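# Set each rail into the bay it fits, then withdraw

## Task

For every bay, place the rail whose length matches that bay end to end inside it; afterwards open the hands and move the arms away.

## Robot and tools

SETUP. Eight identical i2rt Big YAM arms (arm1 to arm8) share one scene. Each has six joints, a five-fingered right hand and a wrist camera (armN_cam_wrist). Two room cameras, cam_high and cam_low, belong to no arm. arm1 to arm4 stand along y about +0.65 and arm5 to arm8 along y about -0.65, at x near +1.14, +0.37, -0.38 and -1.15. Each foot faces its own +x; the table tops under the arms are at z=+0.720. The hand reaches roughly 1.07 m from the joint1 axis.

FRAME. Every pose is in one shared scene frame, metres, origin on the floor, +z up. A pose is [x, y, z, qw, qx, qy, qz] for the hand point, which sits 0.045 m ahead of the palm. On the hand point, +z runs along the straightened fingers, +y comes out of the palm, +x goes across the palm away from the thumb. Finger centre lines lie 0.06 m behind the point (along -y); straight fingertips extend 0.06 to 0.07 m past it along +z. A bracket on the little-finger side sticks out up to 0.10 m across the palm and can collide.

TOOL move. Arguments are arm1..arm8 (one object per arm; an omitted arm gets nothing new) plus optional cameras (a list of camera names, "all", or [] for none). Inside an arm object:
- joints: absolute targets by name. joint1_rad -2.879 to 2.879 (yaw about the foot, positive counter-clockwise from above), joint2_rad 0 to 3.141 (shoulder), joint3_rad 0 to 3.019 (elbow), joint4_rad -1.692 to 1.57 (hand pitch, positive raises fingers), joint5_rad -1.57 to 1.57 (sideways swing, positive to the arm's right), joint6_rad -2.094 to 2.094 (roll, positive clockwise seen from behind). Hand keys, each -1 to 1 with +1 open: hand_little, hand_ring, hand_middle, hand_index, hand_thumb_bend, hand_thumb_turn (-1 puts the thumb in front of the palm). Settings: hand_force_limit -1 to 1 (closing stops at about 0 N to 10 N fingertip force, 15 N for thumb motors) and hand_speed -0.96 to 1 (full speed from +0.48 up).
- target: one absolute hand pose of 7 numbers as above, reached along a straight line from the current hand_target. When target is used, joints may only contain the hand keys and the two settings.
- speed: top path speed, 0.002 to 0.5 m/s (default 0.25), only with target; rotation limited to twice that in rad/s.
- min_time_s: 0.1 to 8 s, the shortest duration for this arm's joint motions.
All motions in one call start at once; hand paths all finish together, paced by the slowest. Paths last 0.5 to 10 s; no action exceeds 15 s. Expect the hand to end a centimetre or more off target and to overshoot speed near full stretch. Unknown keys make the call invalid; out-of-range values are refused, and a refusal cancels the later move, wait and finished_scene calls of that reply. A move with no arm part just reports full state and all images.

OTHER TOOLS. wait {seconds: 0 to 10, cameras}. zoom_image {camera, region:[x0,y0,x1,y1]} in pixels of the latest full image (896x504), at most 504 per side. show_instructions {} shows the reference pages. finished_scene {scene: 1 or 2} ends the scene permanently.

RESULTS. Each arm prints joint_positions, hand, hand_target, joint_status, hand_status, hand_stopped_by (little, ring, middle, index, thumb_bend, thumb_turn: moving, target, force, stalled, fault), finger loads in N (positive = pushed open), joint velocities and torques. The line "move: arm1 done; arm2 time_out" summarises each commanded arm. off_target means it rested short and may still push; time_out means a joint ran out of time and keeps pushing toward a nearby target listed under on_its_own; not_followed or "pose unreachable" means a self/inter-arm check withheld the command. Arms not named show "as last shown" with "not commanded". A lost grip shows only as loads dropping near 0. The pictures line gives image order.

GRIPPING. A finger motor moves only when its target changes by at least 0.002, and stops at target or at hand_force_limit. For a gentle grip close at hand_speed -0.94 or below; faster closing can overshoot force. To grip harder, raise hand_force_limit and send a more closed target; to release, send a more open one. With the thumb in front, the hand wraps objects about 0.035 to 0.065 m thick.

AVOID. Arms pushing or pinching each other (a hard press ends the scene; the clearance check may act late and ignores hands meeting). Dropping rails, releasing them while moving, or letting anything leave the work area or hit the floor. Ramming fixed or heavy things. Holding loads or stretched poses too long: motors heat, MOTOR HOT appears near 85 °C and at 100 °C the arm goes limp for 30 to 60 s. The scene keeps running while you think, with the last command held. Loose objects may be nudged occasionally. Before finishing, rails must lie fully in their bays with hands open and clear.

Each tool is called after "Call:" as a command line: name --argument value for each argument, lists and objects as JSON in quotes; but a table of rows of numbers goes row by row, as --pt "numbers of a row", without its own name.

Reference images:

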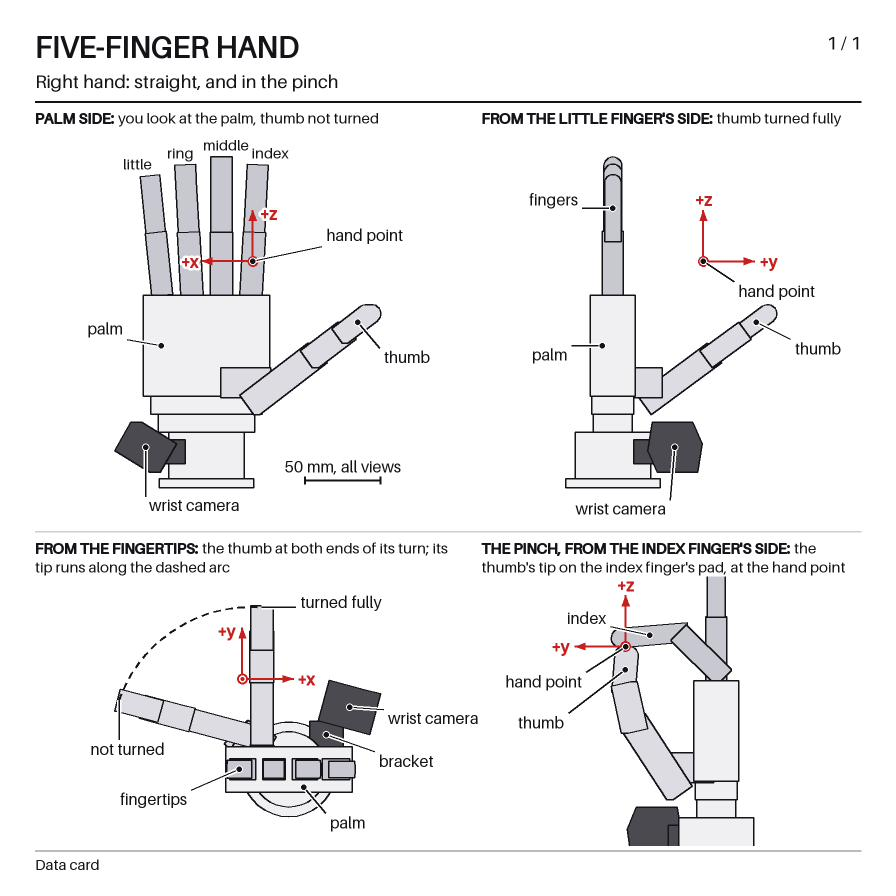

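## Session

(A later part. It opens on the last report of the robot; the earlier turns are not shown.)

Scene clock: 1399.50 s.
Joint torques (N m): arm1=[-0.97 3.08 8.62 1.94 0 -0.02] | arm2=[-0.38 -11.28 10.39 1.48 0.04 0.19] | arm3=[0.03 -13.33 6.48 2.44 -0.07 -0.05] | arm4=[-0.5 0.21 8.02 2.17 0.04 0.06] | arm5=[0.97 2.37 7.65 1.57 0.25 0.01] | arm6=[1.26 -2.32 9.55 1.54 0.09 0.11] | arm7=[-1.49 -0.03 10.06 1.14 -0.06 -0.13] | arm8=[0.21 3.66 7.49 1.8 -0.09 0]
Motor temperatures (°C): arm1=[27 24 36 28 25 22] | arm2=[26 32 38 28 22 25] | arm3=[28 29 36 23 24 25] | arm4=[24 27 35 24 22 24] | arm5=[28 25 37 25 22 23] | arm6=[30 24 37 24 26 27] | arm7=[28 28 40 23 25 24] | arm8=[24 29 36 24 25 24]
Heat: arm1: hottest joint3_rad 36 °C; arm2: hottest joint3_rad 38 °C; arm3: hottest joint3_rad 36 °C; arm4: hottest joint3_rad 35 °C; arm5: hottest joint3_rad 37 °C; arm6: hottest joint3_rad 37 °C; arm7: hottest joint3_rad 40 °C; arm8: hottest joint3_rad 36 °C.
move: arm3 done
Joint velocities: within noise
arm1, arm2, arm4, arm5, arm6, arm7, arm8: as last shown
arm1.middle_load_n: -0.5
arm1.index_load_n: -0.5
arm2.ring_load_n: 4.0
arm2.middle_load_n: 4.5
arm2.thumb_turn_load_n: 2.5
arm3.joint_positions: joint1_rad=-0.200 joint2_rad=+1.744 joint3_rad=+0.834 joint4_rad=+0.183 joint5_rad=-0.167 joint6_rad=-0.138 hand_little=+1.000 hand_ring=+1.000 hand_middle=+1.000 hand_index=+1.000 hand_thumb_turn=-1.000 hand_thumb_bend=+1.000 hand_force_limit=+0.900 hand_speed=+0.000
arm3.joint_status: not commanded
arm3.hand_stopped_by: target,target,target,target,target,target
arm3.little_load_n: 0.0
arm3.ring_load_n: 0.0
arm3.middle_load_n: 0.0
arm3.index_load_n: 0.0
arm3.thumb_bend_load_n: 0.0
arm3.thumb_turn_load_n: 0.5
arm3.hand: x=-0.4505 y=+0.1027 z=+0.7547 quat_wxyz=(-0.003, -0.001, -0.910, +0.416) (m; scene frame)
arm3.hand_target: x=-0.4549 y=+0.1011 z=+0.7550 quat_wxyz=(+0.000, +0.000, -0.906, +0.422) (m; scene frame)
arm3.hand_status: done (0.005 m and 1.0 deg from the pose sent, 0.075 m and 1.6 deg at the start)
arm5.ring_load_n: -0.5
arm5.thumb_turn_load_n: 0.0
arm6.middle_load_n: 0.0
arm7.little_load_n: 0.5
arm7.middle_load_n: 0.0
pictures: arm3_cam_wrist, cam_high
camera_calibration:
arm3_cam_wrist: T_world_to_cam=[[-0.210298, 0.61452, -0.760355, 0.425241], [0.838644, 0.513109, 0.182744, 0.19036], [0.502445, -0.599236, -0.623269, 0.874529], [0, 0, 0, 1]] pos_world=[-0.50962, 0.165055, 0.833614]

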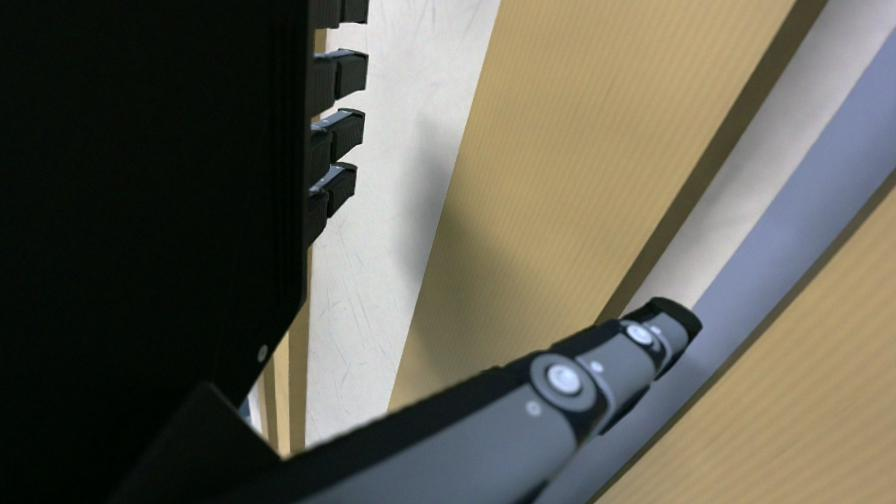

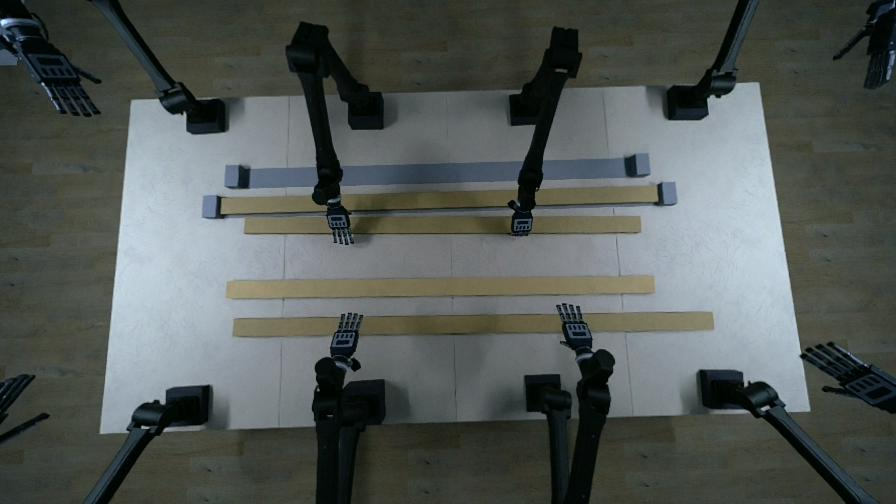

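Call:
move --arm3 '{"target": [-0.455, 0.100, 0.742, 0, 0, -0.9063, 0.4226], "speed": 0.1}' --cameras '[]'

Call:
move --arm3 '{"joints": {"hand_speed": -0.86, "hand_force_limit": -0.3, "hand_little": 0.1, "hand_ring": 0.1, "hand_middle": 0.1, "hand_index": 0.1}}' --cameras '["arm3_cam_wrist"]'

Scene clock: 1406.03 s.
Joint torques (N m): arm1=[-1.2 2.96 8.54 1.98 0 -0.02] | arm2=[-0.62 -11.16 10.26 1.48 0.09 0.18] | arm3=[-0.32 -12.92 6.41 2.47 -0.02 -0.06] | arm4=[0.38 0.26 8.02 2.17 0.04 0.04] | arm5=[0.91 2.37 7.66 1.58 0.24 0.01] | arm6=[1.38 -2.43 9.36 1.37 0.09 0.13] | arm7=[-1.49 0.09 10.1 1.13 -0.06 -0.14] | arm8=[0.15 3.66 7.49 1.78 -0.08 0]
Motor temperatures (°C): arm1=[27 24 36 28 25 22] | arm2=[26 32 38 28 22 25] | arm3=[28 29 36 23 24 25] | arm4=[24 27 35 24 22 24] | arm5=[28 25 37 25 22 23] | arm6=[30 24 37 24 26 27] | arm7=[27 28 40 23 25 24] | arm8=[24 29 36 24 25 24]
Heat: arm1: hottest joint3_rad 36 °C; arm2: hottest joint3_rad 38 °C; arm3: hottest joint3_rad 36 °C; arm4: hottest joint3_rad 35 °C; arm5: hottest joint3_rad 37 °C; arm6: hottest joint3_rad 37 °C; arm7: hottest joint3_rad 40 °C; arm8: hottest joint3_rad 36 °C.
move: arm3 done
Joint velocities: within noise
arm1, arm2, arm4, arm5, arm6, arm7, arm8: as last shown
arm1.little_load_n: 0.5
arm1.middle_load_n: 0.0
arm1.index_load_n: 0.0
arm3.joint_positions: joint1_rad=-0.200 joint2_rad=+1.775 joint3_rad=+0.834 joint4_rad=+0.220 joint5_rad=-0.167 joint6_rad=-0.138 hand_little=+1.000 hand_ring=+1.000 hand_middle=+1.000 hand_index=+1.000 hand_thumb_turn=-1.000 hand_thumb_bend=+1.000 hand_force_limit=+0.900 hand_speed=+0.000
arm3.joint_status: not commanded
arm3.hand_stopped_by: target,target,target,target,target,target
arm3.little_load_n: 0.0
arm3.ring_load_n: 0.0
arm3.middle_load_n: 0.0
arm3.index_load_n: 0.0
arm3.thumb_bend_load_n: 0.0
arm3.thumb_turn_load_n: 0.5
arm3.hand: x=-0.4511 y=+0.1001 z=+0.7437 quat_wxyz=(-0.003, -0.001, -0.909, +0.418) (m; scene frame)
arm3.hand_target: x=-0.4549 y=+0.1000 z=+0.7421 quat_wxyz=(+0.000, +0.000, -0.906, +0.422) (m; scene frame)
arm3.hand_status: done (0.004 m and 0.7 deg from the pose sent, 0.014 m and 1.0 deg at the start)
arm5.ring_load_n: 0.0
arm6.middle_load_n: 0.5
arm7.little_load_n: 0.0
arm8.little_load_n: -0.5
pictures: none
No camera images: "cameras" was empty.

Scene clock: 1408.57 s.
Joint torques (N m): arm1=[-1.14 2.96 8.57 1.99 0 -0.02] | arm2=[-0.15 -11.87 10.17 1.47 0.08 0.19] | arm3=[0.26 -12.92 6.11 2.11 -0.01 -0.05] | arm4=[-0.56 0.73 8.05 2.11 0.06 0.07] | arm5=[0.97 2.43 7.66 1.58 0.25 0.01] | arm6=[1.38 -1.96 9.47 1.46 0.11 0.13] | arm7=[-1.38 -0.09 10.11 1.09 -0.06 -0.15] | arm8=[0.21 3.66 7.49 1.8 -0.09 0]
Motor temperatures (°C): arm1=[27 24 36 28 25 22] | arm2=[26 32 38 28 22 25] | arm3=[28 28 35 23 24 25] | arm4=[24 27 35 24 22 24] | arm5=[28 25 37 25 22 23] | arm6=[30 24 37 24 26 27] | arm7=[27 28 40 23 25 24] | arm8=[24 29 36 24 25 24]
Heat: arm1: hottest joint3_rad 36 °C; arm2: hottest joint3_rad 38 °C; arm3: hottest joint3_rad 35 °C; arm4: hottest joint3_rad 35 °C; arm5: hottest joint3_rad 37 °C; arm6: hottest joint3_rad 37 °C; arm7: hottest joint3_rad 40 °C; arm8: hottest joint3_rad 36 °C.
move: arm3 off_target
Joint velocities: within noise
arm1, arm2, arm4, arm5, arm6, arm7, arm8: as last shown
arm1.little_load_n: -0.5
arm2.joint_positions: joint1_rad=-0.187 joint2_rad=+1.694 joint3_rad=+0.990 joint4_rad=-0.023 joint5_rad=-0.134 joint6_rad=-0.118 hand_little=+0.162 hand_ring=+0.204 hand_middle=+0.234 hand_index=+0.235 hand_thumb_turn=-1.000 hand_thumb_bend=+0.960 hand_force_limit=+0.900 hand_speed=-0.900
arm2.little_load_n: 1.0
arm2.middle_load_n: 5.5
arm2.index_load_n: 8.5
arm2.thumb_bend_load_n: 20.0
arm2.thumb_turn_load_n: 3.0
arm2.hand: x=+0.3251 y=+0.0699 z=+0.7675 quat_wxyz=(-0.002, +0.005, -0.911, +0.413) (m; scene frame)
arm2.hand_target: x=+0.3219 y=+0.0528 z=+0.7723 quat_wxyz=(+0.000, +0.000, -0.906, +0.423) (m; scene frame)
arm3.joint_positions: joint1_rad=-0.200 joint2_rad=+1.778 joint3_rad=+0.834 joint4_rad=+0.231 joint5_rad=-0.167 joint6_rad=-0.140 hand_little=+0.209 hand_ring=+0.249 hand_middle=+0.275 hand_index=+0.301 hand_thumb_turn=-1.000 hand_thumb_bend=+1.000 hand_force_limit=-0.300 hand_speed=-0.860
arm3.joint_status: hand_little off_target (ended at +0.209, target +0.100); hand_ring off_target (ended at +0.249, target +0.100); hand_middle off_target (ended at +0.275, target +0.100); hand_index off_target (ended at +0.301, target +0.100); the others done
arm3.hand_stopped_by: force,force,force,force,target,target
arm3.little_load_n: 3.0
arm3.ring_load_n: 0.0
arm3.middle_load_n: 0.0
arm3.index_load_n: 0.5
arm3.thumb_bend_load_n: 0.0
arm3.thumb_turn_load_n: 0.0
arm3.hand: x=-0.4517 y=+0.0981 z=+0.7440 quat_wxyz=(-0.002, +0.001, -0.907, +0.422) (m; scene frame)
arm3.hand_target: x=-0.4549 y=+0.1001 z=+0.7420 quat_wxyz=(+0.000, +0.000, -0.906, +0.422) (m; scene frame)
arm3.hand_status: not commanded
arm6.middle_load_n: 0.0
arm8.little_load_n: 0.0
pictures: arm3_cam_wrist
camera_calibration:
arm3_cam_wrist: T_world_to_cam=[[-0.214721, 0.604205, -0.767354, 0.424008], [0.838656, 0.516726, 0.172192, 0.203115], [0.500551, -0.606573, -0.617672, 0.861465], [0, 0, 0, 1]] pos_world=[-0.510507, 0.161398, 0.822492]

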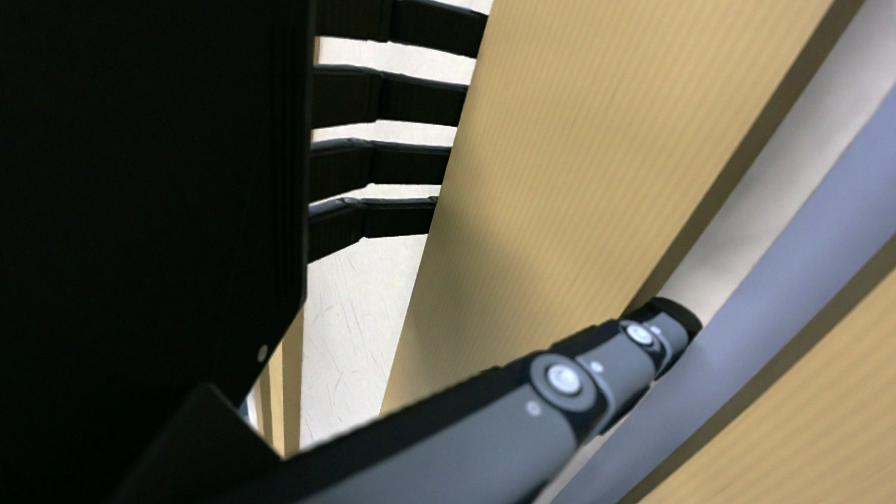

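Call:
move --arm3 '{"joints": {"hand_speed": -0.9, "hand_force_limit": 0.5, "hand_little": 0.0, "hand_ring": 0.0, "hand_middle": 0.0, "hand_index": 0.0}}' --cameras '[]'

Call:
move --arm3 '{"joints": {"hand_speed": -0.9, "hand_force_limit": 0.9, "hand_thumb_bend": 0.6}}' --cameras '["arm3_cam_wrist"]'

Scene clock: 1413.83 s.
Joint torques (N m): arm1=[-1.26 2.96 8.61 1.92 -0.01 -0.03] | arm2=[-0.15 -11.52 10.24 1.8 0.09 0.17] | arm3=[0.38 -14.1 6.08 1.51 0.07 -0.02] | arm4=[-0.56 0.79 7.95 2.03 0.04 -0.01] | arm5=[0.85 2.37 7.65 1.57 0.25 0.01] | arm6=[1.32 -2.55 9.47 1.52 0.11 0.11] | arm7=[-1.44 0.26 10.04 1.13 -0.07 -0.13] | arm8=[0.21 3.66 7.49 1.78 -0.09 0]
Motor temperatures (°C): arm1=[27 24 36 28 25 22] | arm2=[26 32 38 28 22 25] | arm3=[28 28 35 23 24 25] | arm4=[24 27 35 24 22 24] | arm5=[28 25 37 25 22 23] | arm6=[30 24 37 24 26 27] | arm7=[27 28 40 23 25 24] | arm8=[24 29 36 24 25 24]
Heat: arm1: hottest joint3_rad 36 °C; arm2: hottest joint3_rad 38 °C; arm3: hottest joint3_rad 35 °C; arm4: hottest joint3_rad 35 °C; arm5: hottest joint3_rad 37 °C; arm6: hottest joint3_rad 37 °C; arm7: hottest joint3_rad 40 °C; arm8: hottest joint3_rad 36 °C.
move: arm3 off_target
Joint velocities: within noise
arm1.joint_positions: joint1_rad=+0.012 joint2_rad=+0.649 joint3_rad=+1.448 joint4_rad=-1.238 joint5_rad=-0.190 joint6_rad=-1.059 hand_little=+1.000 hand_ring=+1.000 hand_middle=+1.000 hand_index=+1.000 hand_thumb_turn=+1.000 hand_thumb_bend=+1.000 hand_force_limit=+0.000 hand_speed=-0.800
arm1.joint_status: not commanded
arm1.hand_stopped_by: target,target,target,target,target,target
arm1.little_load_n: 0.0
arm1.ring_load_n: 0.0
arm1.middle_load_n: 0.0
arm1.index_load_n: 0.0
arm1.thumb_bend_load_n: 0.0
arm1.thumb_turn_load_n: 0.0
arm1.hand: x=+1.1362 y=+0.4163 z=+1.2924 quat_wxyz=(+0.208, +0.458, -0.702, +0.505) (m; scene frame)
arm1.hand_target: x=+1.1332 y=+0.4179 z=+1.3027 quat_wxyz=(+0.216, +0.451, -0.698, +0.512) (m; scene frame)
arm1.hand_status: not commanded
arm2, arm6, arm7: as last shown
arm2.little_load_n: 0.5
arm2.ring_load_n: 3.5
arm2.thumb_bend_load_n: 20.5
arm2.thumb_turn_load_n: 3.5
arm2.hand: x=+0.3251 y=+0.0698 z=+0.7675 quat_wxyz=(-0.002, +0.005, -0.911, +0.413) (m; scene frame)
arm3.joint_positions: joint1_rad=-0.200 joint2_rad=+1.784 joint3_rad=+0.834 joint4_rad=+0.246 joint5_rad=-0.169 joint6_rad=-0.142 hand_little=+0.148 hand_ring=+0.197 hand_middle=+0.223 hand_index=+0.221 hand_thumb_turn=-1.000 hand_thumb_bend=+1.001 hand_force_limit=+0.500 hand_speed=-0.900
arm3.joint_status: hand_little off_target (ended at +0.148, target +0.000); hand_ring off_target (ended at +0.197, target +0.000); hand_middle off_target (ended at +0.223, target +0.000); hand_index off_target (ended at +0.221, target +0.000); the others done
arm3.hand_stopped_by: force,force,force,force,target,target
arm3.little_load_n: 9.0
arm3.ring_load_n: 5.0
arm3.middle_load_n: 5.0
arm3.index_load_n: 11.0
arm3.thumb_bend_load_n: 2.5
arm3.thumb_turn_load_n: 1.0
arm3.hand: x=-0.4519 y=+0.0960 z=+0.7433 quat_wxyz=(-0.001, +0.002, -0.905, +0.426) (m; scene frame)
arm3.hand_target: x=-0.4549 y=+0.1001 z=+0.7420 quat_wxyz=(+0.000, +0.000, -0.906, +0.422) (m; scene frame)
arm3.hand_status: not commanded
arm4.joint_positions: joint1_rad=+0.301 joint2_rad=+0.650 joint3_rad=+1.455 joint4_rad=-1.328 joint5_rad=+0.120 joint6_rad=-1.084 hand_little=+1.000 hand_ring=+1.000 hand_middle=+1.000 hand_index=+1.000 hand_thumb_turn=+1.000 hand_thumb_bend=+1.000 hand_force_limit=+0.000 hand_speed=-0.800
arm4.joint_status: not commanded
arm4.hand_stopped_by: target,target,target,target,target,target
arm4.little_load_n: 0.0
arm4.ring_load_n: 0.0
arm4.middle_load_n: 0.0
arm4.index_load_n: 0.0
arm4.thumb_bend_load_n: 0.0
arm4.thumb_turn_load_n: 0.0
arm4.hand: x=-1.1342 y=+0.4175 z=+1.2701 quat_wxyz=(+0.227, +0.544, -0.672, +0.448) (m; scene frame)
arm4.hand_target: x=-1.1347 y=+0.4187 z=+1.2834 quat_wxyz=(+0.232, +0.538, -0.666, +0.461) (m; scene frame)
arm4.hand_status: not commanded
arm5.joint_positions: joint1_rad=-0.215 joint2_rad=+0.600 joint3_rad=+1.456 joint4_rad=-1.142 joint5_rad=+0.216 joint6_rad=-1.223 hand_little=+1.000 hand_ring=+1.000 hand_middle=+1.000 hand_index=+1.000 hand_thumb_turn=+1.000 hand_thumb_bend=+1.000 hand_force_limit=+0.000 hand_speed=-0.800
arm5.joint_status: not commanded
arm5.hand_stopped_by: target,target,target,target,target,target
arm5.little_load_n: 0.0
arm5.ring_load_n: 0.0
arm5.middle_load_n: 0.0
arm5.index_load_n: 0.0
arm5.thumb_bend_load_n: 0.0
arm5.thumb_turn_load_n: 0.0
arm5.hand: x=-1.0107 y=-0.4409 z=+1.3287 quat_wxyz=(-0.400, +0.726, +0.336, +0.447) (m; scene frame)
arm5.hand_target: x=-1.0110 y=-0.4432 z=+1.3396 quat_wxyz=(-0.408, +0.720, +0.331, +0.453) (m; scene frame)
arm5.hand_status: not commanded
arm7.index_load_n: -0.5
arm8.joint_positions: joint1_rad=+0.383 joint2_rad=+0.599 joint3_rad=+1.336 joint4_rad=-1.288 joint5_rad=-0.258 joint6_rad=-1.200 hand_little=+1.000 hand_ring=+1.000 hand_middle=+1.000 hand_index=+1.000 hand_thumb_turn=+1.000 hand_thumb_bend=+1.000 hand_force_limit=+0.000 hand_speed=-0.800
arm8.joint_status: not commanded
arm8.hand_stopped_by: target,target,target,target,target,target
arm8.little_load_n: 0.0
arm8.ring_load_n: 0.0
arm8.middle_load_n: 0.0
arm8.index_load_n: 0.0
arm8.thumb_bend_load_n: 0.0
arm8.thumb_turn_load_n: 0.0
arm8.hand: x=+1.0475 y=-0.4275 z=+1.2278 quat_wxyz=(-0.482, +0.580, +0.650, +0.094) (m; scene frame)
arm8.hand_target: x=+1.0478 y=-0.4281 z=+1.2375 quat_wxyz=(-0.490, +0.576, +0.647, +0.099) (m; scene frame)
arm8.hand_status: not commanded
pictures: none
No camera images: "cameras" was empty.

Scene clock: 1415.67 s.
Joint torques (N m): arm1=[-1.03 3.08 8.58 1.95 0.01 -0.03] | arm2=[-0.38 -11.28 10.39 1.66 0.04 0.13] | arm3=[0.03 -13.16 6.09 1.44 0.04 -0.02] | arm4=[-0.44 0.26 7.97 2.18 0.04 0] | arm5=[0.85 2.37 7.68 1.57 0.25 0.01] | arm6=[1.55 -2.08 9.48 1.42 0.09 0.12] | arm7=[-1.38 0.09 10.07 1.14 -0.06 -0.12] | arm8=[0.21 3.66 7.49 1.78 -0.09 0]
Motor temperatures (°C): arm1=[27 24 36 28 25 22] | arm2=[26 32 38 28 22 25] | arm3=[28 28 35 23 24 25] | arm4=[24 27 35 24 22 24] | arm5=[28 25 37 25 22 23] | arm6=[30 24 37 24 26 27] | arm7=[27 28 40 23 25 24] | arm8=[24 29 36 24 25 24]
Heat: arm1: hottest joint3_rad 36 °C; arm2: hottest joint3_rad 38 °C; arm3: hottest joint3_rad 35 °C; arm4: hottest joint3_rad 35 °C; arm5: hottest joint3_rad 37 °C; arm6: hottest joint3_rad 37 °C; arm7: hottest joint3_rad 40 °C; arm8: hottest joint3_rad 36 °C.
move: arm3 off_target
Joint velocities: within noise
arm1, arm2, arm4, arm5, arm6, arm7, arm8: as last shown
arm1.thumb_turn_load_n: 0.5
arm2.middle_load_n: 5.0
arm3.joint_positions: joint1_rad=-0.200 joint2_rad=+1.784 joint3_rad=+0.834 joint4_rad=+0.246 joint5_rad=-0.169 joint6_rad=-0.142 hand_little=+0.148 hand_ring=+0.197 hand_middle=+0.223 hand_index=+0.221 hand_thumb_turn=-1.000 hand_thumb_bend=+0.978 hand_force_limit=+0.900 hand_speed=-0.900
arm3.joint_status: hand_thumb_bend off_target (ended at +0.978, target +0.600); the others done
arm3.hand_stopped_by: force,force,force,force,force,target
arm3.little_load_n: 10.0
arm3.ring_load_n: 5.5
arm3.middle_load_n: 6.0
arm3.index_load_n: 12.0
arm3.thumb_bend_load_n: 13.5
arm3.thumb_turn_load_n: 1.5
arm3.hand: x=-0.4519 y=+0.0960 z=+0.7433 quat_wxyz=(-0.001, +0.002, -0.905, +0.426) (m; scene frame)
arm3.hand_target: x=-0.4549 y=+0.1001 z=+0.7420 quat_wxyz=(+0.000, +0.000, -0.906, +0.422) (m; scene frame)
arm3.hand_status: not commanded
arm7.index_load_n: 0.0
pictures: arm3_cam_wrist
camera_calibration:
arm3_cam_wrist: T_world_to_cam=[[-0.218004, 0.596839, -0.772177, 0.427445], [0.837619, 0.52048, 0.165815, 0.208411], [0.500867, -0.610642, -0.61339, 0.857155], [0, 0, 0, 1]] pos_world=[-0.510706, 0.159826, 0.821276]

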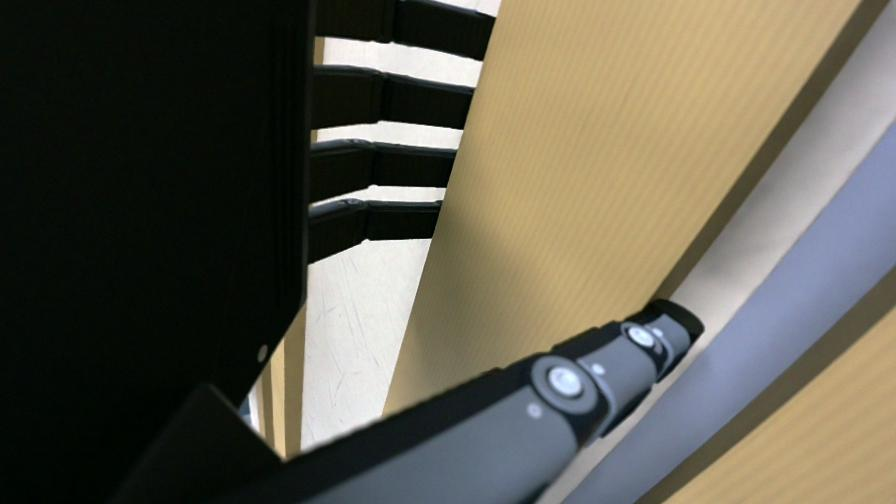

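Call:
move --arm2 '{"target": [0.322, 0.010, 0.800, 0, 0, -0.9063, 0.4226], "speed": 0.05}' --arm3 '{"target": [-0.455, 0.030, 0.785, 0, 0, -0.9063, 0.4226], "speed": 0.05}' --cameras '["cam_high"]'

Scene clock: 1424.07 s.
Joint torques (N m): arm1=[-1.08 2.84 8.64 1.99 0 -0.03] | arm2=[-0.03 -14.21 12.57 1.48 0.05 0.13] | arm3=[1.85 -15.91 14.16 1.29 0.11 0.17] | arm4=[0.15 0.15 7.8 2.06 0.04 0.03] | arm5=[0.91 2.43 7.65 1.58 0.25 0.01] | arm6=[1.14 -2.49 9.5 1.43 0.1 0.13] | arm7=[-1.44 0.15 10.09 1.14 -0.07 -0.13] | arm8=[0.21 3.66 7.49 1.8 -0.09 0]
Motor temperatures (°C): arm1=[27 24 36 27 25 22] | arm2=[26 32 38 28 22 25] | arm3=[28 28 35 23 24 25] | arm4=[24 27 35 24 22 24] | arm5=[28 25 37 25 22 23] | arm6=[30 24 37 24 26 27] | arm7=[27 28 40 23 25 24] | arm8=[24 29 36 24 25 24]
Heat: arm1: hottest joint3_rad 36 °C; arm2: hottest joint3_rad 38 °C; arm3: hottest joint3_rad 35 °C; arm4: hottest joint3_rad 35 °C; arm5: hottest joint3_rad 37 °C; arm6: hottest joint3_rad 37 °C; arm7: hottest joint3_rad 40 °C; arm8: hottest joint3_rad 36 °C.
move: arm2 off_target; arm3 off_target
Joint velocities: within noise
arm1, arm4, arm5, arm6, arm7, arm8: as last shown
arm1.thumb_turn_load_n: 0.0
arm2.joint_positions: joint1_rad=-0.183 joint2_rad=+1.755 joint3_rad=+1.116 joint4_rad=-0.136 joint5_rad=-0.123 joint6_rad=-0.110 hand_little=+0.162 hand_ring=+0.204 hand_middle=+0.234 hand_index=+0.235 hand_thumb_turn=-1.000 hand_thumb_bend=+0.960 hand_force_limit=+0.900 hand_speed=-0.900
arm2.joint_status: not commanded
arm2.hand_stopped_by: force,force,force,force,force,target
arm2.little_load_n: 1.5
arm2.ring_load_n: 4.5
arm2.middle_load_n: 5.0
arm2.index_load_n: 8.0
arm2.thumb_bend_load_n: 19.5
arm2.thumb_turn_load_n: 2.0
arm2.hand: x=+0.3215 y=+0.0429 z=+0.7721 quat_wxyz=(-0.003, -0.001, -0.920, +0.391) (m; scene frame)
arm2.hand_target: x=+0.3224 y=+0.0126 z=+0.8012 quat_wxyz=(+0.000, +0.000, -0.906, +0.423) (m; scene frame)
arm2.hand_status: off_target (0.043 m and 4.0 deg from the pose sent, 0.068 m and 1.3 deg at the start)
arm3.joint_positions: joint1_rad=-0.189 joint2_rad=+1.817 joint3_rad=+0.966 joint4_rad=+0.060 joint5_rad=-0.150 joint6_rad=-0.142 hand_little=+0.148 hand_ring=+0.197 hand_middle=+0.223 hand_index=+0.221 hand_thumb_turn=-1.000 hand_thumb_bend=+0.978 hand_force_limit=+0.900 hand_speed=-0.900
arm3.joint_status: not commanded
arm3.hand_stopped_by: force,force,force,force,force,target
arm3.little_load_n: 4.0
arm3.ring_load_n: 3.0
arm3.middle_load_n: 5.5
arm3.index_load_n: 11.0
arm3.thumb_bend_load_n: 15.0
arm3.thumb_turn_load_n: 5.5
arm3.hand: x=-0.4539 y=+0.0745 z=+0.7476 quat_wxyz=(-0.003, +0.000, -0.923, +0.385) (m; scene frame)
arm3.hand_target: x=-0.4542 y=+0.0338 z=+0.7872 quat_wxyz=(-0.001, +0.000, -0.906, +0.423) (m; scene frame)
arm3.hand_status: off_target (0.058 m and 4.7 deg from the pose sent, 0.078 m and 0.5 deg at the start)
pictures: cam_high

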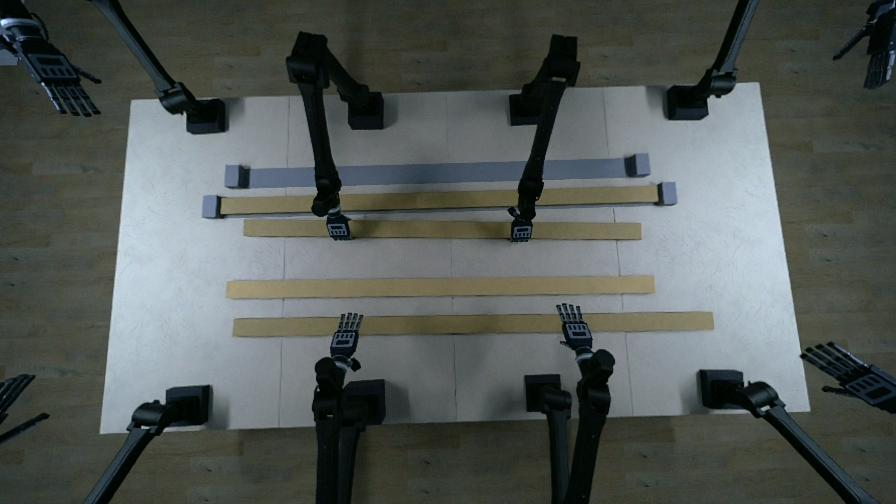

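Call:
move --arm2 '{"target": [0.322, 0.010, 0.860, 0, 0, -0.9063, 0.4226], "speed": 0.05}' --arm3 '{"target": [-0.455, 0.038, 0.850, 0, 0, -0.9063, 0.4226], "speed": 0.05}' --cameras '["cam_high"]'

Scene clock: 1429.53 s.
Joint torques (N m): arm1=[-1.03 3.14 8.53 1.95 0.01 -0.03] | arm2=[-0.38 -19.96 14.53 1.22 -0.34 0.12] | arm3=[0.79 -20.07 14.94 1.76 -0.51 0.07] | arm4=[-0.67 0.26 7.92 2.09 0.04 0.04] | arm5=[0.97 2.43 7.68 1.58 0.24 0.01] | arm6=[1.67 -2.2 9.57 1.4 0.12 0.14] | arm7=[-1.32 -0.09 10.09 1.16 -0.08 -0.13] | arm8=[0.21 3.66 7.49 1.78 -0.09 0]
Motor temperatures (°C): arm1=[26 24 36 27 25 22] | arm2=[26 32 39 28 22 25] | arm3=[28 28 36 23 24 25] | arm4=[24 27 35 24 22 24] | arm5=[28 25 37 25 22 23] | arm6=[30 24 37 24 26 27] | arm7=[27 28 40 23 25 24] | arm8=[24 29 36 24 25 24]
Heat: arm1: hottest joint3_rad 36 °C; arm2: hottest joint3_rad 39 °C; arm3: hottest joint3_rad 36 °C; arm4: hottest joint3_rad 35 °C; arm5: hottest joint3_rad 37 °C; arm6: hottest joint3_rad 37 °C; arm7: hottest joint3_rad 40 °C; arm8: hottest joint3_rad 36 °C.
move: arm2 off_target; arm3 off_target
Joint velocities: within noise
arm1, arm4, arm5, arm6, arm7, arm8: as last shown
arm1.ring_load_n: -0.5
arm2.joint_positions: joint1_rad=-0.182 joint2_rad=+1.735 joint3_rad=+1.154 joint4_rad=-0.282 joint5_rad=-0.114 joint6_rad=-0.106 hand_little=+0.162 hand_ring=+0.204 hand_middle=+0.234 hand_index=+0.235 hand_thumb_turn=-1.000 hand_thumb_bend=+0.960 hand_force_limit=+0.900 hand_speed=-0.900
arm2.joint_status: not commanded
arm2.hand_stopped_by: force,force,force,force,force,target
arm2.little_load_n: 0.5
arm2.ring_load_n: 4.5
arm2.middle_load_n: 6.5
arm2.index_load_n: 10.5
arm2.thumb_bend_load_n: 19.0
arm2.thumb_turn_load_n: 7.0
arm2.hand: x=+0.3231 y=+0.0579 z=+0.7812 quat_wxyz=(-0.006, -0.007, -0.937, +0.351) (m; scene frame)
arm2.hand_target: x=+0.3231 y=+0.0171 z=+0.8617 quat_wxyz=(+0.000, +0.000, -0.906, +0.423) (m; scene frame)
arm2.hand_status: off_target (0.092 m and 9.0 deg from the pose sent, 0.094 m and 4.0 deg at the start)
arm3.joint_positions: joint1_rad=-0.189 joint2_rad=+1.751 joint3_rad=+0.974 joint4_rad=-0.105 joint5_rad=-0.138 joint6_rad=-0.142 hand_little=+0.148 hand_ring=+0.197 hand_middle=+0.223 hand_index=+0.222 hand_thumb_turn=-1.000 hand_thumb_bend=+0.978 hand_force_limit=+0.900 hand_speed=-0.900
arm3.joint_status: not commanded
arm3.hand_stopped_by: force,force,force,force,force,target
arm3.little_load_n: 2.5
arm3.ring_load_n: 3.0
arm3.middle_load_n: 7.0
arm3.index_load_n: 12.5
arm3.thumb_bend_load_n: 14.0
arm3.thumb_turn_load_n: 8.0
arm3.hand: x=-0.4512 y=+0.0984 z=+0.7649 quat_wxyz=(-0.006, -0.006, -0.939, +0.343) (m; scene frame)
arm3.hand_target: x=-0.4537 y=+0.0477 z=+0.8479 quat_wxyz=(-0.001, +0.001, -0.906, +0.423) (m; scene frame)
arm3.hand_status: off_target (0.104 m and 9.9 deg from the pose sent, 0.109 m and 4.7 deg at the start; pose on its path clipped on 31 of 61 steps)
pictures: cam_high

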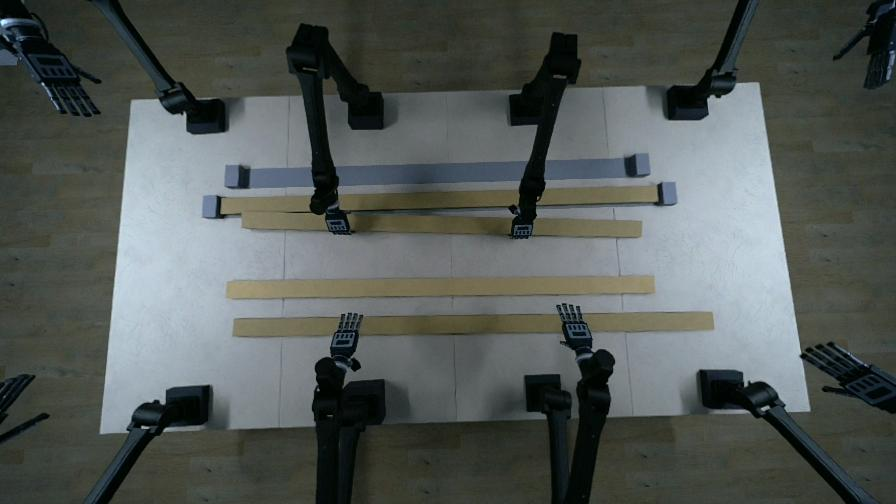

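Call:
zoom_image --camera "cam_high" --region '[200, 180, 290, 260]'

Call:
zoom_image --camera "cam_high" --region '[600, 170, 690, 250]'

Scaled by 5.600.

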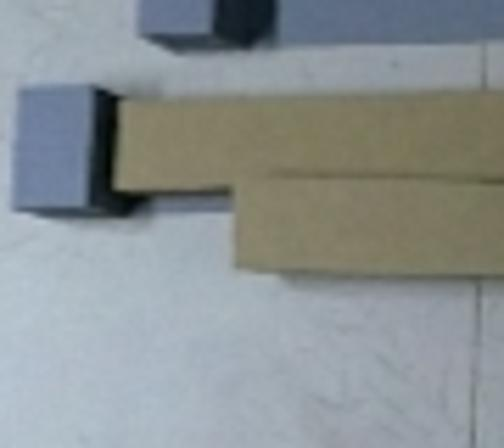

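Scaled by 5.600.

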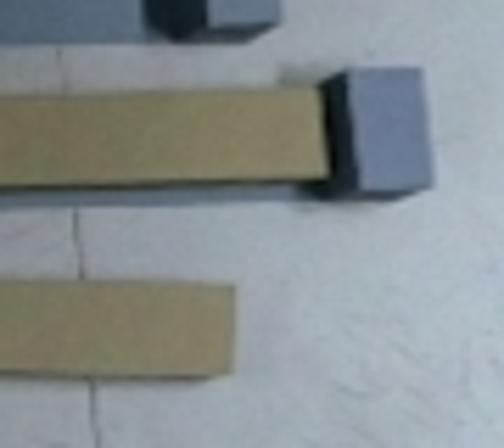

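Call:
move --arm2 '{"target": [0.320, 0.010, 0.900, 0, 0, -0.9063, 0.4226], "speed": 0.05}' --arm3 '{"target": [-0.457, 0.035, 0.890, 0, 0, -0.9063, 0.4226], "speed": 0.05}' --cameras '["cam_high"]'

Scene clock: 1475.27 s.
Joint torques (N m): arm1=[-1.2 3.08 8.61 2 0 -0.01] | arm2=[-0.26 -21.19 14.58 1.42 -0.44 0.11] | arm3=[0.79 -20.01 15.54 1.85 -0.67 0.05] | arm4=[-0.67 0.32 7.98 1.95 0.06 0.04] | arm5=[0.97 2.32 7.71 1.58 0.24 0] | arm6=[1.32 -2.32 9.54 1.43 0.11 0.14] | arm7=[-1.61 0.03 10.06 1.16 -0.06 -0.14] | arm8=[0.21 3.66 7.49 1.78 -0.08 0]
Motor temperatures (°C): arm1=[26 24 36 27 25 22] | arm2=[26 33 41 28 22 25] | arm3=[28 29 41 23 24 25] | arm4=[24 27 35 24 22 24] | arm5=[28 25 37 25 22 23] | arm6=[30 24 37 24 26 27] | arm7=[27 28 40 23 25 24] | arm8=[24 28 36 24 25 24]
Heat: arm1: hottest joint3_rad 36 °C; arm2: hottest joint3_rad 41 °C; arm3: hottest joint3_rad 41 °C; arm4: hottest joint3_rad 35 °C; arm5: hottest joint3_rad 37 °C; arm6: hottest joint3_rad 37 °C; arm7: hottest joint3_rad 40 °C; arm8: hottest joint3_rad 36 °C.
move: arm2 off_target; arm3 off_target
Joint velocities: within noise
arm1, arm4, arm5, arm8: as last shown
arm1.ring_load_n: 0.0
arm2.joint_positions: joint1_rad=-0.182 joint2_rad=+1.704 joint3_rad=+1.154 joint4_rad=-0.330 joint5_rad=-0.114 joint6_rad=-0.106 hand_little=+0.162 hand_ring=+0.204 hand_middle=+0.234 hand_index=+0.235 hand_thumb_turn=-1.000 hand_thumb_bend=+0.960 hand_force_limit=+0.900 hand_speed=-0.900
arm2.joint_status: not commanded
arm2.hand_stopped_by: force,force,force,force,force,target
arm2.little_load_n: 0.0
arm2.ring_load_n: 3.5
arm2.middle_load_n: 6.5
arm2.index_load_n: 11.0
arm2.thumb_bend_load_n: 19.0
arm2.thumb_turn_load_n: 9.0
arm2.hand: x=+0.3245 y=+0.0667 z=+0.7928 quat_wxyz=(-0.008, -0.007, -0.939, +0.343) (m; scene frame)
arm2.hand_target: x=+0.3220 y=+0.0277 z=+0.8820 quat_wxyz=(+0.000, +0.000, -0.906, +0.423) (m; scene frame)
arm2.hand_status: off_target (0.121 m and 10.0 deg from the pose sent, 0.128 m and 9.0 deg at the start; pose on its path clipped on 39 of 47 steps)
arm3.joint_positions: joint1_rad=-0.189 joint2_rad=+1.692 joint3_rad=+0.974 joint4_rad=-0.168 joint5_rad=-0.138 joint6_rad=-0.142 hand_little=+0.148 hand_ring=+0.197 hand_middle=+0.223 hand_index=+0.222 hand_thumb_turn=-1.000 hand_thumb_bend=+0.978 hand_force_limit=+0.900 hand_speed=-0.900
arm3.joint_status: not commanded
arm3.hand_stopped_by: force,force,force,force,force,target
arm3.little_load_n: 2.5
arm3.ring_load_n: 3.0
arm3.middle_load_n: 6.5
arm3.index_load_n: 12.5
arm3.thumb_bend_load_n: 14.0
arm3.thumb_turn_load_n: 7.5
arm3.hand: x=-0.4498 y=+0.1053 z=+0.7882 quat_wxyz=(-0.006, -0.006, -0.940, +0.341) (m; scene frame)
arm3.hand_target: x=-0.4544 y=+0.0562 z=+0.8720 quat_wxyz=(+0.000, +0.001, -0.906, +0.423) (m; scene frame)
arm3.hand_status: off_target (0.124 m and 10.1 deg from the pose sent, 0.140 m and 9.9 deg at the start; pose on its path clipped on 45 of 47 steps)
arm6.joint_positions: joint1_rad=+0.020 joint2_rad=+0.603 joint3_rad=+0.422 joint4_rad=-0.520 joint5_rad=+0.056 joint6_rad=+0.029 hand_little=+1.000 hand_ring=+1.000 hand_middle=+1.000 hand_index=+1.000 hand_thumb_turn=-1.000 hand_thumb_bend=+1.000 hand_force_limit=+0.200 hand_speed=-0.600
arm6.joint_status: not commanded
arm6.hand_stopped_by: target,target,target,target,target,target
arm6.little_load_n: 0.0
arm6.ring_load_n: 0.0
arm6.middle_load_n: 0.0
arm6.index_load_n: 0.0
arm6.thumb_bend_load_n: 0.0
arm6.thumb_turn_load_n: 0.0
arm6.hand: x=-0.4161 y=-0.3599 z=+0.9261 quat_wxyz=(-0.419, +0.908, +0.000, +0.004) (m; scene frame)
arm6.hand_target: x=-0.4200 y=-0.3600 z=+0.9300 quat_wxyz=(-0.423, +0.906, +0.000, +0.000) (m; scene frame)
arm6.hand_status: not commanded
arm7.joint_positions: joint1_rad=-0.244 joint2_rad=+0.637 joint3_rad=+0.663 joint4_rad=-0.728 joint5_rad=-0.194 joint6_rad=-0.142 hand_little=+1.000 hand_ring=+1.000 hand_middle=+1.000 hand_index=+1.000 hand_thumb_turn=-1.000 hand_thumb_bend=+1.000 hand_force_limit=+0.200 hand_speed=-0.600
arm7.joint_status: not commanded
arm7.hand_stopped_by: target,target,target,target,target,target
arm7.little_load_n: 0.0
arm7.ring_load_n: 0.0
arm7.middle_load_n: 0.0
arm7.index_load_n: 0.0
arm7.thumb_bend_load_n: 0.0
arm7.thumb_turn_load_n: 0.0
arm7.hand: x=+0.3886 y=-0.3547 z=+0.9344 quat_wxyz=(-0.429, +0.904, +0.000, -0.001) (m; scene frame)
arm7.hand_target: x=+0.3900 y=-0.3599 z=+0.9299 quat_wxyz=(-0.422, +0.906, +0.000, +0.000) (m; scene frame)
arm7.hand_status: not commanded
pictures: cam_high

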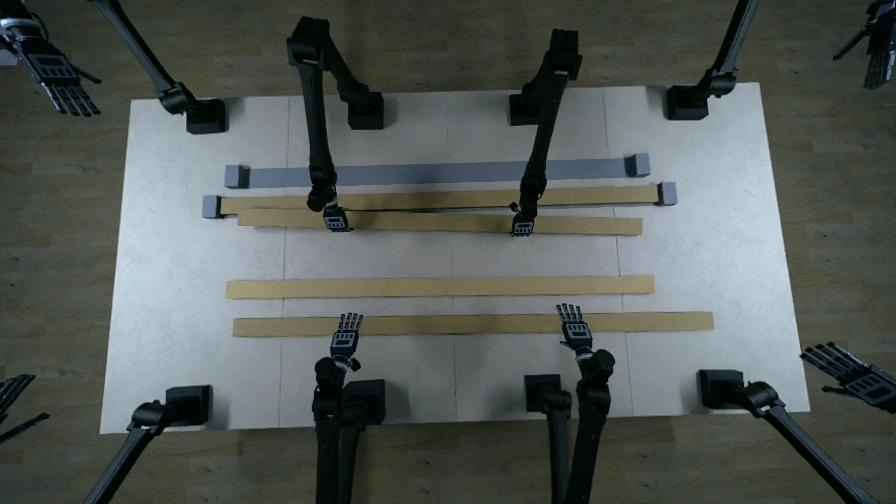

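Call:
move --arm2 '{"target": [0.320, 0.010, 0.940, 0, 0, -0.9063, 0.4226], "speed": 0.06}' --arm3 '{"target": [-0.457, 0.030, 0.920, 0, 0, -0.9063, 0.4226], "speed": 0.06}' --cameras '["cam_high"]'

Scene clock: 1481.70 s.
Joint torques (N m): arm1=[-0.97 2.9 8.61 1.92 0 -0.02] | arm2=[-0.21 -19.9 14.84 1.21 -0.4 0.11] | arm3=[0.79 -19.02 15.88 2.07 -0.61 0.05] | arm4=[0.73 0.32 7.99 2.29 0.11 0] | arm5=[0.91 2.32 7.65 1.57 0.25 0.01] | arm6=[1.38 -2.32 9.5 1.5 0.08 0.11] | arm7=[-1.38 0.09 10.14 1.2 -0.06 -0.13] | arm8=[0.15 3.66 7.49 1.78 -0.08 0]
Motor temperatures (°C): arm1=[26 24 36 27 25 22] | arm2=[26 34 41 28 22 25] | arm3=[28 29 42 23 24 25] | arm4=[24 27 35 24 22 24] | arm5=[28 25 37 25 22 23] | arm6=[30 24 37 24 26 27] | arm7=[27 28 40 23 25 24] | arm8=[24 28 36 24 25 24]
Heat: arm1: hottest joint3_rad 36 °C; arm2: hottest joint3_rad 41 °C; arm3: hottest joint3_rad 42 °C; arm4: hottest joint3_rad 35 °C; arm5: hottest joint3_rad 37 °C; arm6: hottest joint3_rad 37 °C; arm7: hottest joint3_rad 40 °C; arm8: hottest joint3_rad 36 °C.
move: arm2 off_target; arm3 off_target
Joint velocities: within noise
arm1, arm4, arm5, arm6, arm7, arm8: as last shown
arm2.joint_positions: joint1_rad=-0.182 joint2_rad=+1.665 joint3_rad=+1.154 joint4_rad=-0.371 joint5_rad=-0.114 joint6_rad=-0.106 hand_little=+0.162 hand_ring=+0.204 hand_middle=+0.234 hand_index=+0.235 hand_thumb_turn=-1.000 hand_thumb_bend=+0.960 hand_force_limit=+0.900 hand_speed=-0.900
arm2.joint_status: not commanded
arm2.hand_stopped_by: force,force,force,force,force,target
arm2.little_load_n: 0.5
arm2.ring_load_n: 4.5
arm2.middle_load_n: 6.5
arm2.index_load_n: 10.5
arm2.thumb_bend_load_n: 19.0
arm2.thumb_turn_load_n: 7.5
arm2.hand: x=+0.3257 y=+0.0740 z=+0.8101 quat_wxyz=(-0.008, -0.007, -0.940, +0.342) (m; scene frame)
arm2.hand_target: x=+0.3230 y=+0.0375 z=+0.9002 quat_wxyz=(+0.000, +0.000, -0.906, +0.423) (m; scene frame)
arm2.hand_status: off_target (0.145 m and 10.1 deg from the pose sent, 0.158 m and 10.0 deg at the start; pose on its path clipped on 45 of 46 steps)
arm3.joint_positions: joint1_rad=-0.189 joint2_rad=+1.656 joint3_rad=+0.974 joint4_rad=-0.205 joint5_rad=-0.139 joint6_rad=-0.142 hand_little=+0.148 hand_ring=+0.197 hand_middle=+0.223 hand_index=+0.222 hand_thumb_turn=-1.000 hand_thumb_bend=+0.978 hand_force_limit=+0.900 hand_speed=-0.900
arm3.joint_status: not commanded
arm3.hand_stopped_by: force,force,force,force,force,target
arm3.little_load_n: 4.0
arm3.ring_load_n: 3.0
arm3.middle_load_n: 6.5
arm3.index_load_n: 12.0
arm3.thumb_bend_load_n: 14.0
arm3.thumb_turn_load_n: 6.0
arm3.hand: x=-0.4487 y=+0.1100 z=+0.8026 quat_wxyz=(-0.007, -0.006, -0.940, +0.341) (m; scene frame)
arm3.hand_target: x=-0.4532 y=+0.0617 z=+0.8868 quat_wxyz=(+0.000, +0.001, -0.906, +0.423) (m; scene frame)
arm3.hand_status: off_target (0.142 m and 10.2 deg from the pose sent, 0.152 m and 10.1 deg at the start; pose on its path clipped on 44 of 46 steps)
arm6.ring_load_n: -0.5
arm7.little_load_n: -0.5
pictures: cam_high

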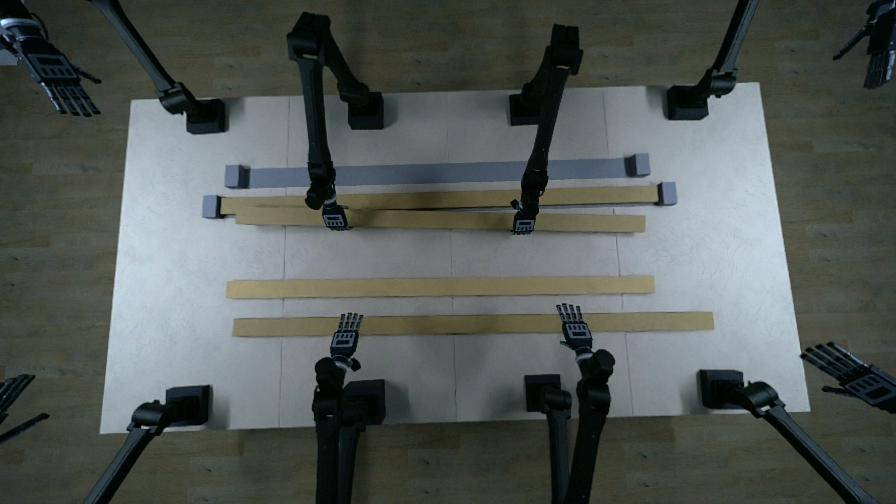

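Call:
move --arm2 '{"target": [0.310, 0.170, 0.930, 0, 0, -0.9063, 0.4226], "speed": 0.07}' --arm3 '{"target": [-0.467, 0.170, 0.910, 0, 0, -0.9063, 0.4226], "speed": 0.07}' --cameras '["cam_high"]'

Scene clock: 1503.77 s.
Joint torques (N m): arm1=[-1.14 2.67 8.58 1.94 -0.01 -0.03] | arm2=[-1.96 -13.63 12.19 1.36 -0.22 0.18] | arm3=[-1.08 -14.39 11.92 2.45 -0.12 0.12] | arm4=[-0.09 0.09 8.03 2.04 0.1 0.03] | arm5=[0.97 2.43 7.66 1.57 0.25 0] | arm6=[1.49 -2.26 9.42 1.4 0.08 0.12] | arm7=[-1.44 0.03 10.1 1.14 -0.06 -0.12] | arm8=[0.21 3.66 7.49 1.78 -0.09 0]
Motor temperatures (°C): arm1=[26 24 36 27 25 22] | arm2=[26 33 43 28 23 25] | arm3=[28 31 44 23 24 25] | arm4=[24 27 35 24 22 24] | arm5=[28 25 37 25 22 23] | arm6=[30 24 37 24 26 27] | arm7=[27 28 40 23 25 24] | arm8=[24 28 36 24 25 24]
Heat: arm1: hottest joint3_rad 36 °C; arm2: hottest joint3_rad 43 °C; arm3: hottest joint3_rad 44 °C; arm4: hottest joint3_rad 35 °C; arm5: hottest joint3_rad 37 °C; arm6: hottest joint3_rad 37 °C; arm7: hottest joint3_rad 40 °C; arm8: hottest joint3_rad 36 °C.
move: arm2 off_target; arm3 off_target
Joint velocities: within noise
arm1, arm4, arm5, arm6, arm7, arm8: as last shown
arm2.joint_positions: joint1_rad=-0.254 joint2_rad=+1.289 joint3_rad=+0.912 joint4_rad=-0.456 joint5_rad=-0.187 joint6_rad=-0.173 hand_little=+0.162 hand_ring=+0.204 hand_middle=+0.234 hand_index=+0.235 hand_thumb_turn=-1.000 hand_thumb_bend=+0.960 hand_force_limit=+0.900 hand_speed=-0.900
arm2.joint_status: not commanded
arm2.hand_stopped_by: force,force,force,force,force,target
arm2.little_load_n: 4.0
arm2.ring_load_n: 6.5
arm2.middle_load_n: 6.0
arm2.index_load_n: 7.5
arm2.thumb_bend_load_n: 19.5
arm2.thumb_turn_load_n: 1.0
arm2.hand: x=+0.3200 y=+0.1868 z=+0.8749 quat_wxyz=(-0.013, +0.005, -0.929, +0.369) (m; scene frame)
arm2.hand_target: x=+0.3109 y=+0.1721 z=+0.9294 quat_wxyz=(+0.000, +0.000, -0.906, +0.423) (m; scene frame)
arm2.hand_status: off_target (0.058 m and 6.8 deg from the pose sent, 0.154 m and 10.1 deg at the start)
arm3.joint_positions: joint1_rad=-0.266 joint2_rad=+1.346 joint3_rad=+0.791 joint4_rad=-0.283 joint5_rad=-0.220 joint6_rad=-0.206 hand_little=+0.148 hand_ring=+0.197 hand_middle=+0.223 hand_index=+0.222 hand_thumb_turn=-1.000 hand_thumb_bend=+0.978 hand_force_limit=+0.900 hand_speed=-0.900
arm3.joint_status: not commanded
arm3.hand_stopped_by: force,force,force,force,force,target
arm3.little_load_n: 7.5
arm3.ring_load_n: 4.5
arm3.middle_load_n: 5.5
arm3.index_load_n: 9.0
arm3.thumb_bend_load_n: 14.5
arm3.thumb_turn_load_n: 0.0
arm3.hand: x=-0.4562 y=+0.1915 z=+0.8629 quat_wxyz=(-0.014, +0.005, -0.929, +0.371) (m; scene frame)
arm3.hand_target: x=-0.4664 y=+0.1718 z=+0.9097 quat_wxyz=(+0.000, +0.000, -0.906, +0.422) (m; scene frame)
arm3.hand_status: off_target (0.053 m and 6.7 deg from the pose sent, 0.125 m and 10.2 deg at the start)
arm6.ring_load_n: 0.5
arm7.little_load_n: 0.0
pictures: cam_high

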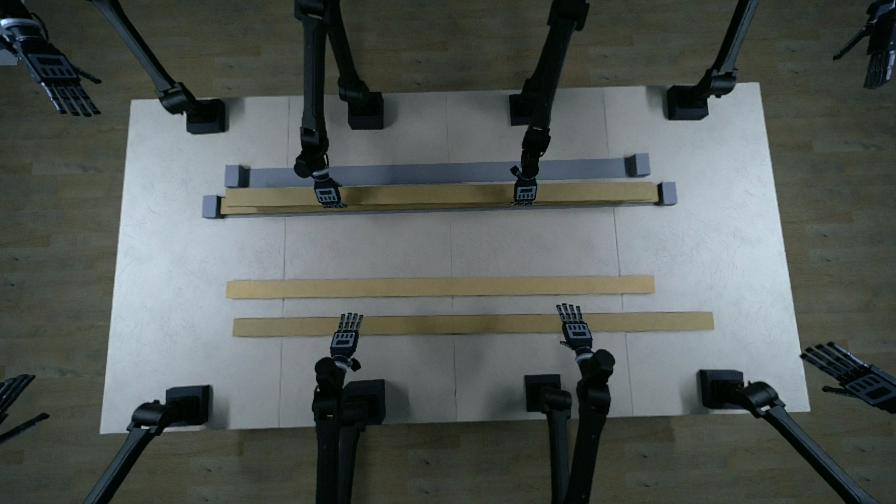

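Call:
move --arm2 '{"target": [0.299, 0.328, 0.915, 0, 0, -0.9063, 0.4226], "speed": 0.08}' --arm3 '{"target": [-0.479, 0.326, 0.895, 0, 0, -0.9063, 0.4226], "speed": 0.08}' --cameras '["cam_high"]'

Call:
zoom_image --camera "cam_high" --region '[200, 140, 290, 220]'

Call:
zoom_image --camera "cam_high" --region '[600, 130, 690, 210]'

Scene clock: 1512.27 s.
Joint torques (N m): arm1=[-0.91 2.9 8.62 1.99 -0.02 -0.03] | arm2=[-2.84 -6.24 12.81 1.31 -0.48 0.27] | arm3=[-0.26 -7.36 12.67 2.17 -0.33 0.14] | arm4=[-0.32 0.21 8.09 2.11 0.05 0.01] | arm5=[0.91 2.32 7.68 1.57 0.25 0.01] | arm6=[1.61 -2.2 9.57 1.39 0.11 0.15] | arm7=[-1.49 0.21 10.11 1.18 -0.06 -0.11] | arm8=[0.15 3.66 7.5 1.78 -0.09 0]
Motor temperatures (°C): arm1=[26 24 36 27 25 22] | arm2=[26 33 43 28 23 25] | arm3=[28 30 44 23 24 25] | arm4=[24 27 35 24 22 24] | arm5=[28 25 37 25 22 23] | arm6=[30 24 37 24 26 27] | arm7=[27 28 40 23 25 24] | arm8=[24 28 36 24 25 24]
Heat: arm1: hottest joint3_rad 36 °C; arm2: hottest joint3_rad 43 °C; arm3: hottest joint3_rad 44 °C; arm4: hottest joint3_rad 35 °C; arm5: hottest joint3_rad 37 °C; arm6: hottest joint3_rad 37 °C; arm7: hottest joint3_rad 40 °C; arm8: hottest joint3_rad 36 °C.
move: arm2 off_target; arm3 off_target
Joint velocities: within noise
arm1, arm4, arm5, arm6, arm7, arm8: as last shown
arm2.joint_positions: joint1_rad=-0.463 joint2_rad=+0.838 joint3_rad=+0.609 joint4_rad=-0.627 joint5_rad=-0.339 joint6_rad=-0.329 hand_little=+0.162 hand_ring=+0.204 hand_middle=+0.234 hand_index=+0.235 hand_thumb_turn=-1.000 hand_thumb_bend=+0.960 hand_force_limit=+0.900 hand_speed=-0.900
arm2.joint_status: not commanded
arm2.hand_stopped_by: force,force,force,force,force,target
arm2.little_load_n: 3.5
arm2.ring_load_n: 6.5
arm2.middle_load_n: 6.0
arm2.index_load_n: 7.5
arm2.thumb_bend_load_n: 20.0
arm2.thumb_turn_load_n: 0.5
arm2.hand: x=+0.3086 y=+0.3428 z=+0.8744 quat_wxyz=(-0.016, +0.006, -0.925, +0.380) (m; scene frame)
arm2.hand_target: x=+0.2999 y=+0.3292 z=+0.9144 quat_wxyz=(+0.000, +0.001, -0.906, +0.423) (m; scene frame)
arm2.hand_status: off_target (0.044 m and 5.7 deg from the pose sent, 0.148 m and 6.8 deg at the start)
arm3.joint_positions: joint1_rad=-0.502 joint2_rad=+0.907 joint3_rad=+0.477 joint4_rad=-0.439 joint5_rad=-0.392 joint6_rad=-0.379 hand_little=+0.148 hand_ring=+0.197 hand_middle=+0.223 hand_index=+0.222 hand_thumb_turn=-1.000 hand_thumb_bend=+0.978 hand_force_limit=+0.900 hand_speed=-0.900
arm3.joint_status: not commanded
arm3.hand_stopped_by: force,force,force,force,force,target
arm3.little_load_n: 8.5
arm3.ring_load_n: 5.0
arm3.middle_load_n: 5.5
arm3.index_load_n: 8.0
arm3.thumb_bend_load_n: 14.5
arm3.thumb_turn_load_n: -1.0
arm3.hand: x=-0.4663 y=+0.3435 z=+0.8622 quat_wxyz=(-0.019, +0.004, -0.923, +0.383) (m; scene frame)
arm3.hand_target: x=-0.4783 y=+0.3269 z=+0.8949 quat_wxyz=(+0.000, +0.001, -0.906, +0.423) (m; scene frame)
arm3.hand_status: off_target (0.039 m and 5.4 deg from the pose sent, 0.140 m and 6.7 deg at the start)
arm4.little_load_n: 0.5
arm4.middle_load_n: 0.5
arm6.ring_load_n: 0.0
arm7.middle_load_n: -0.5
pictures: cam_high

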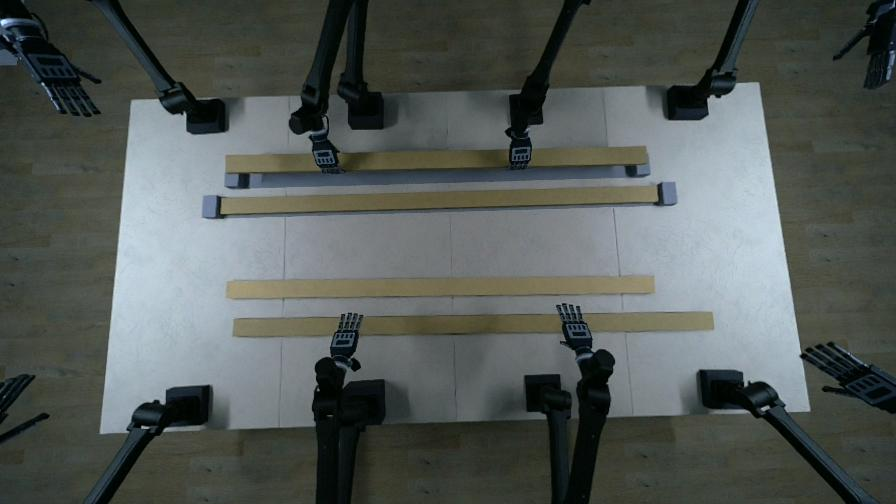

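Scaled by 5.600.

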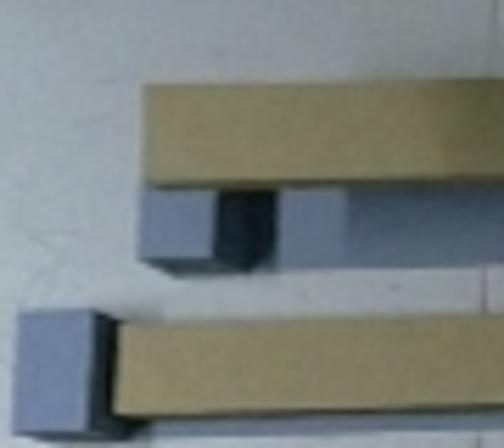

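Scaled by 5.600.

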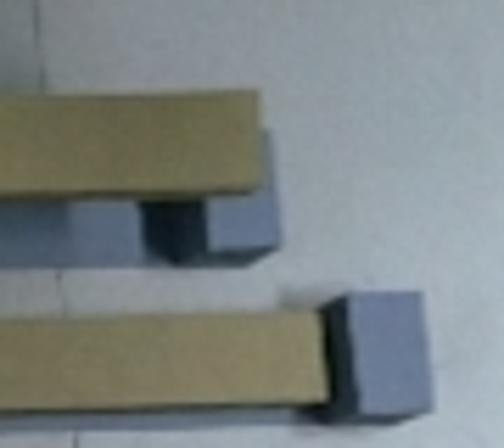

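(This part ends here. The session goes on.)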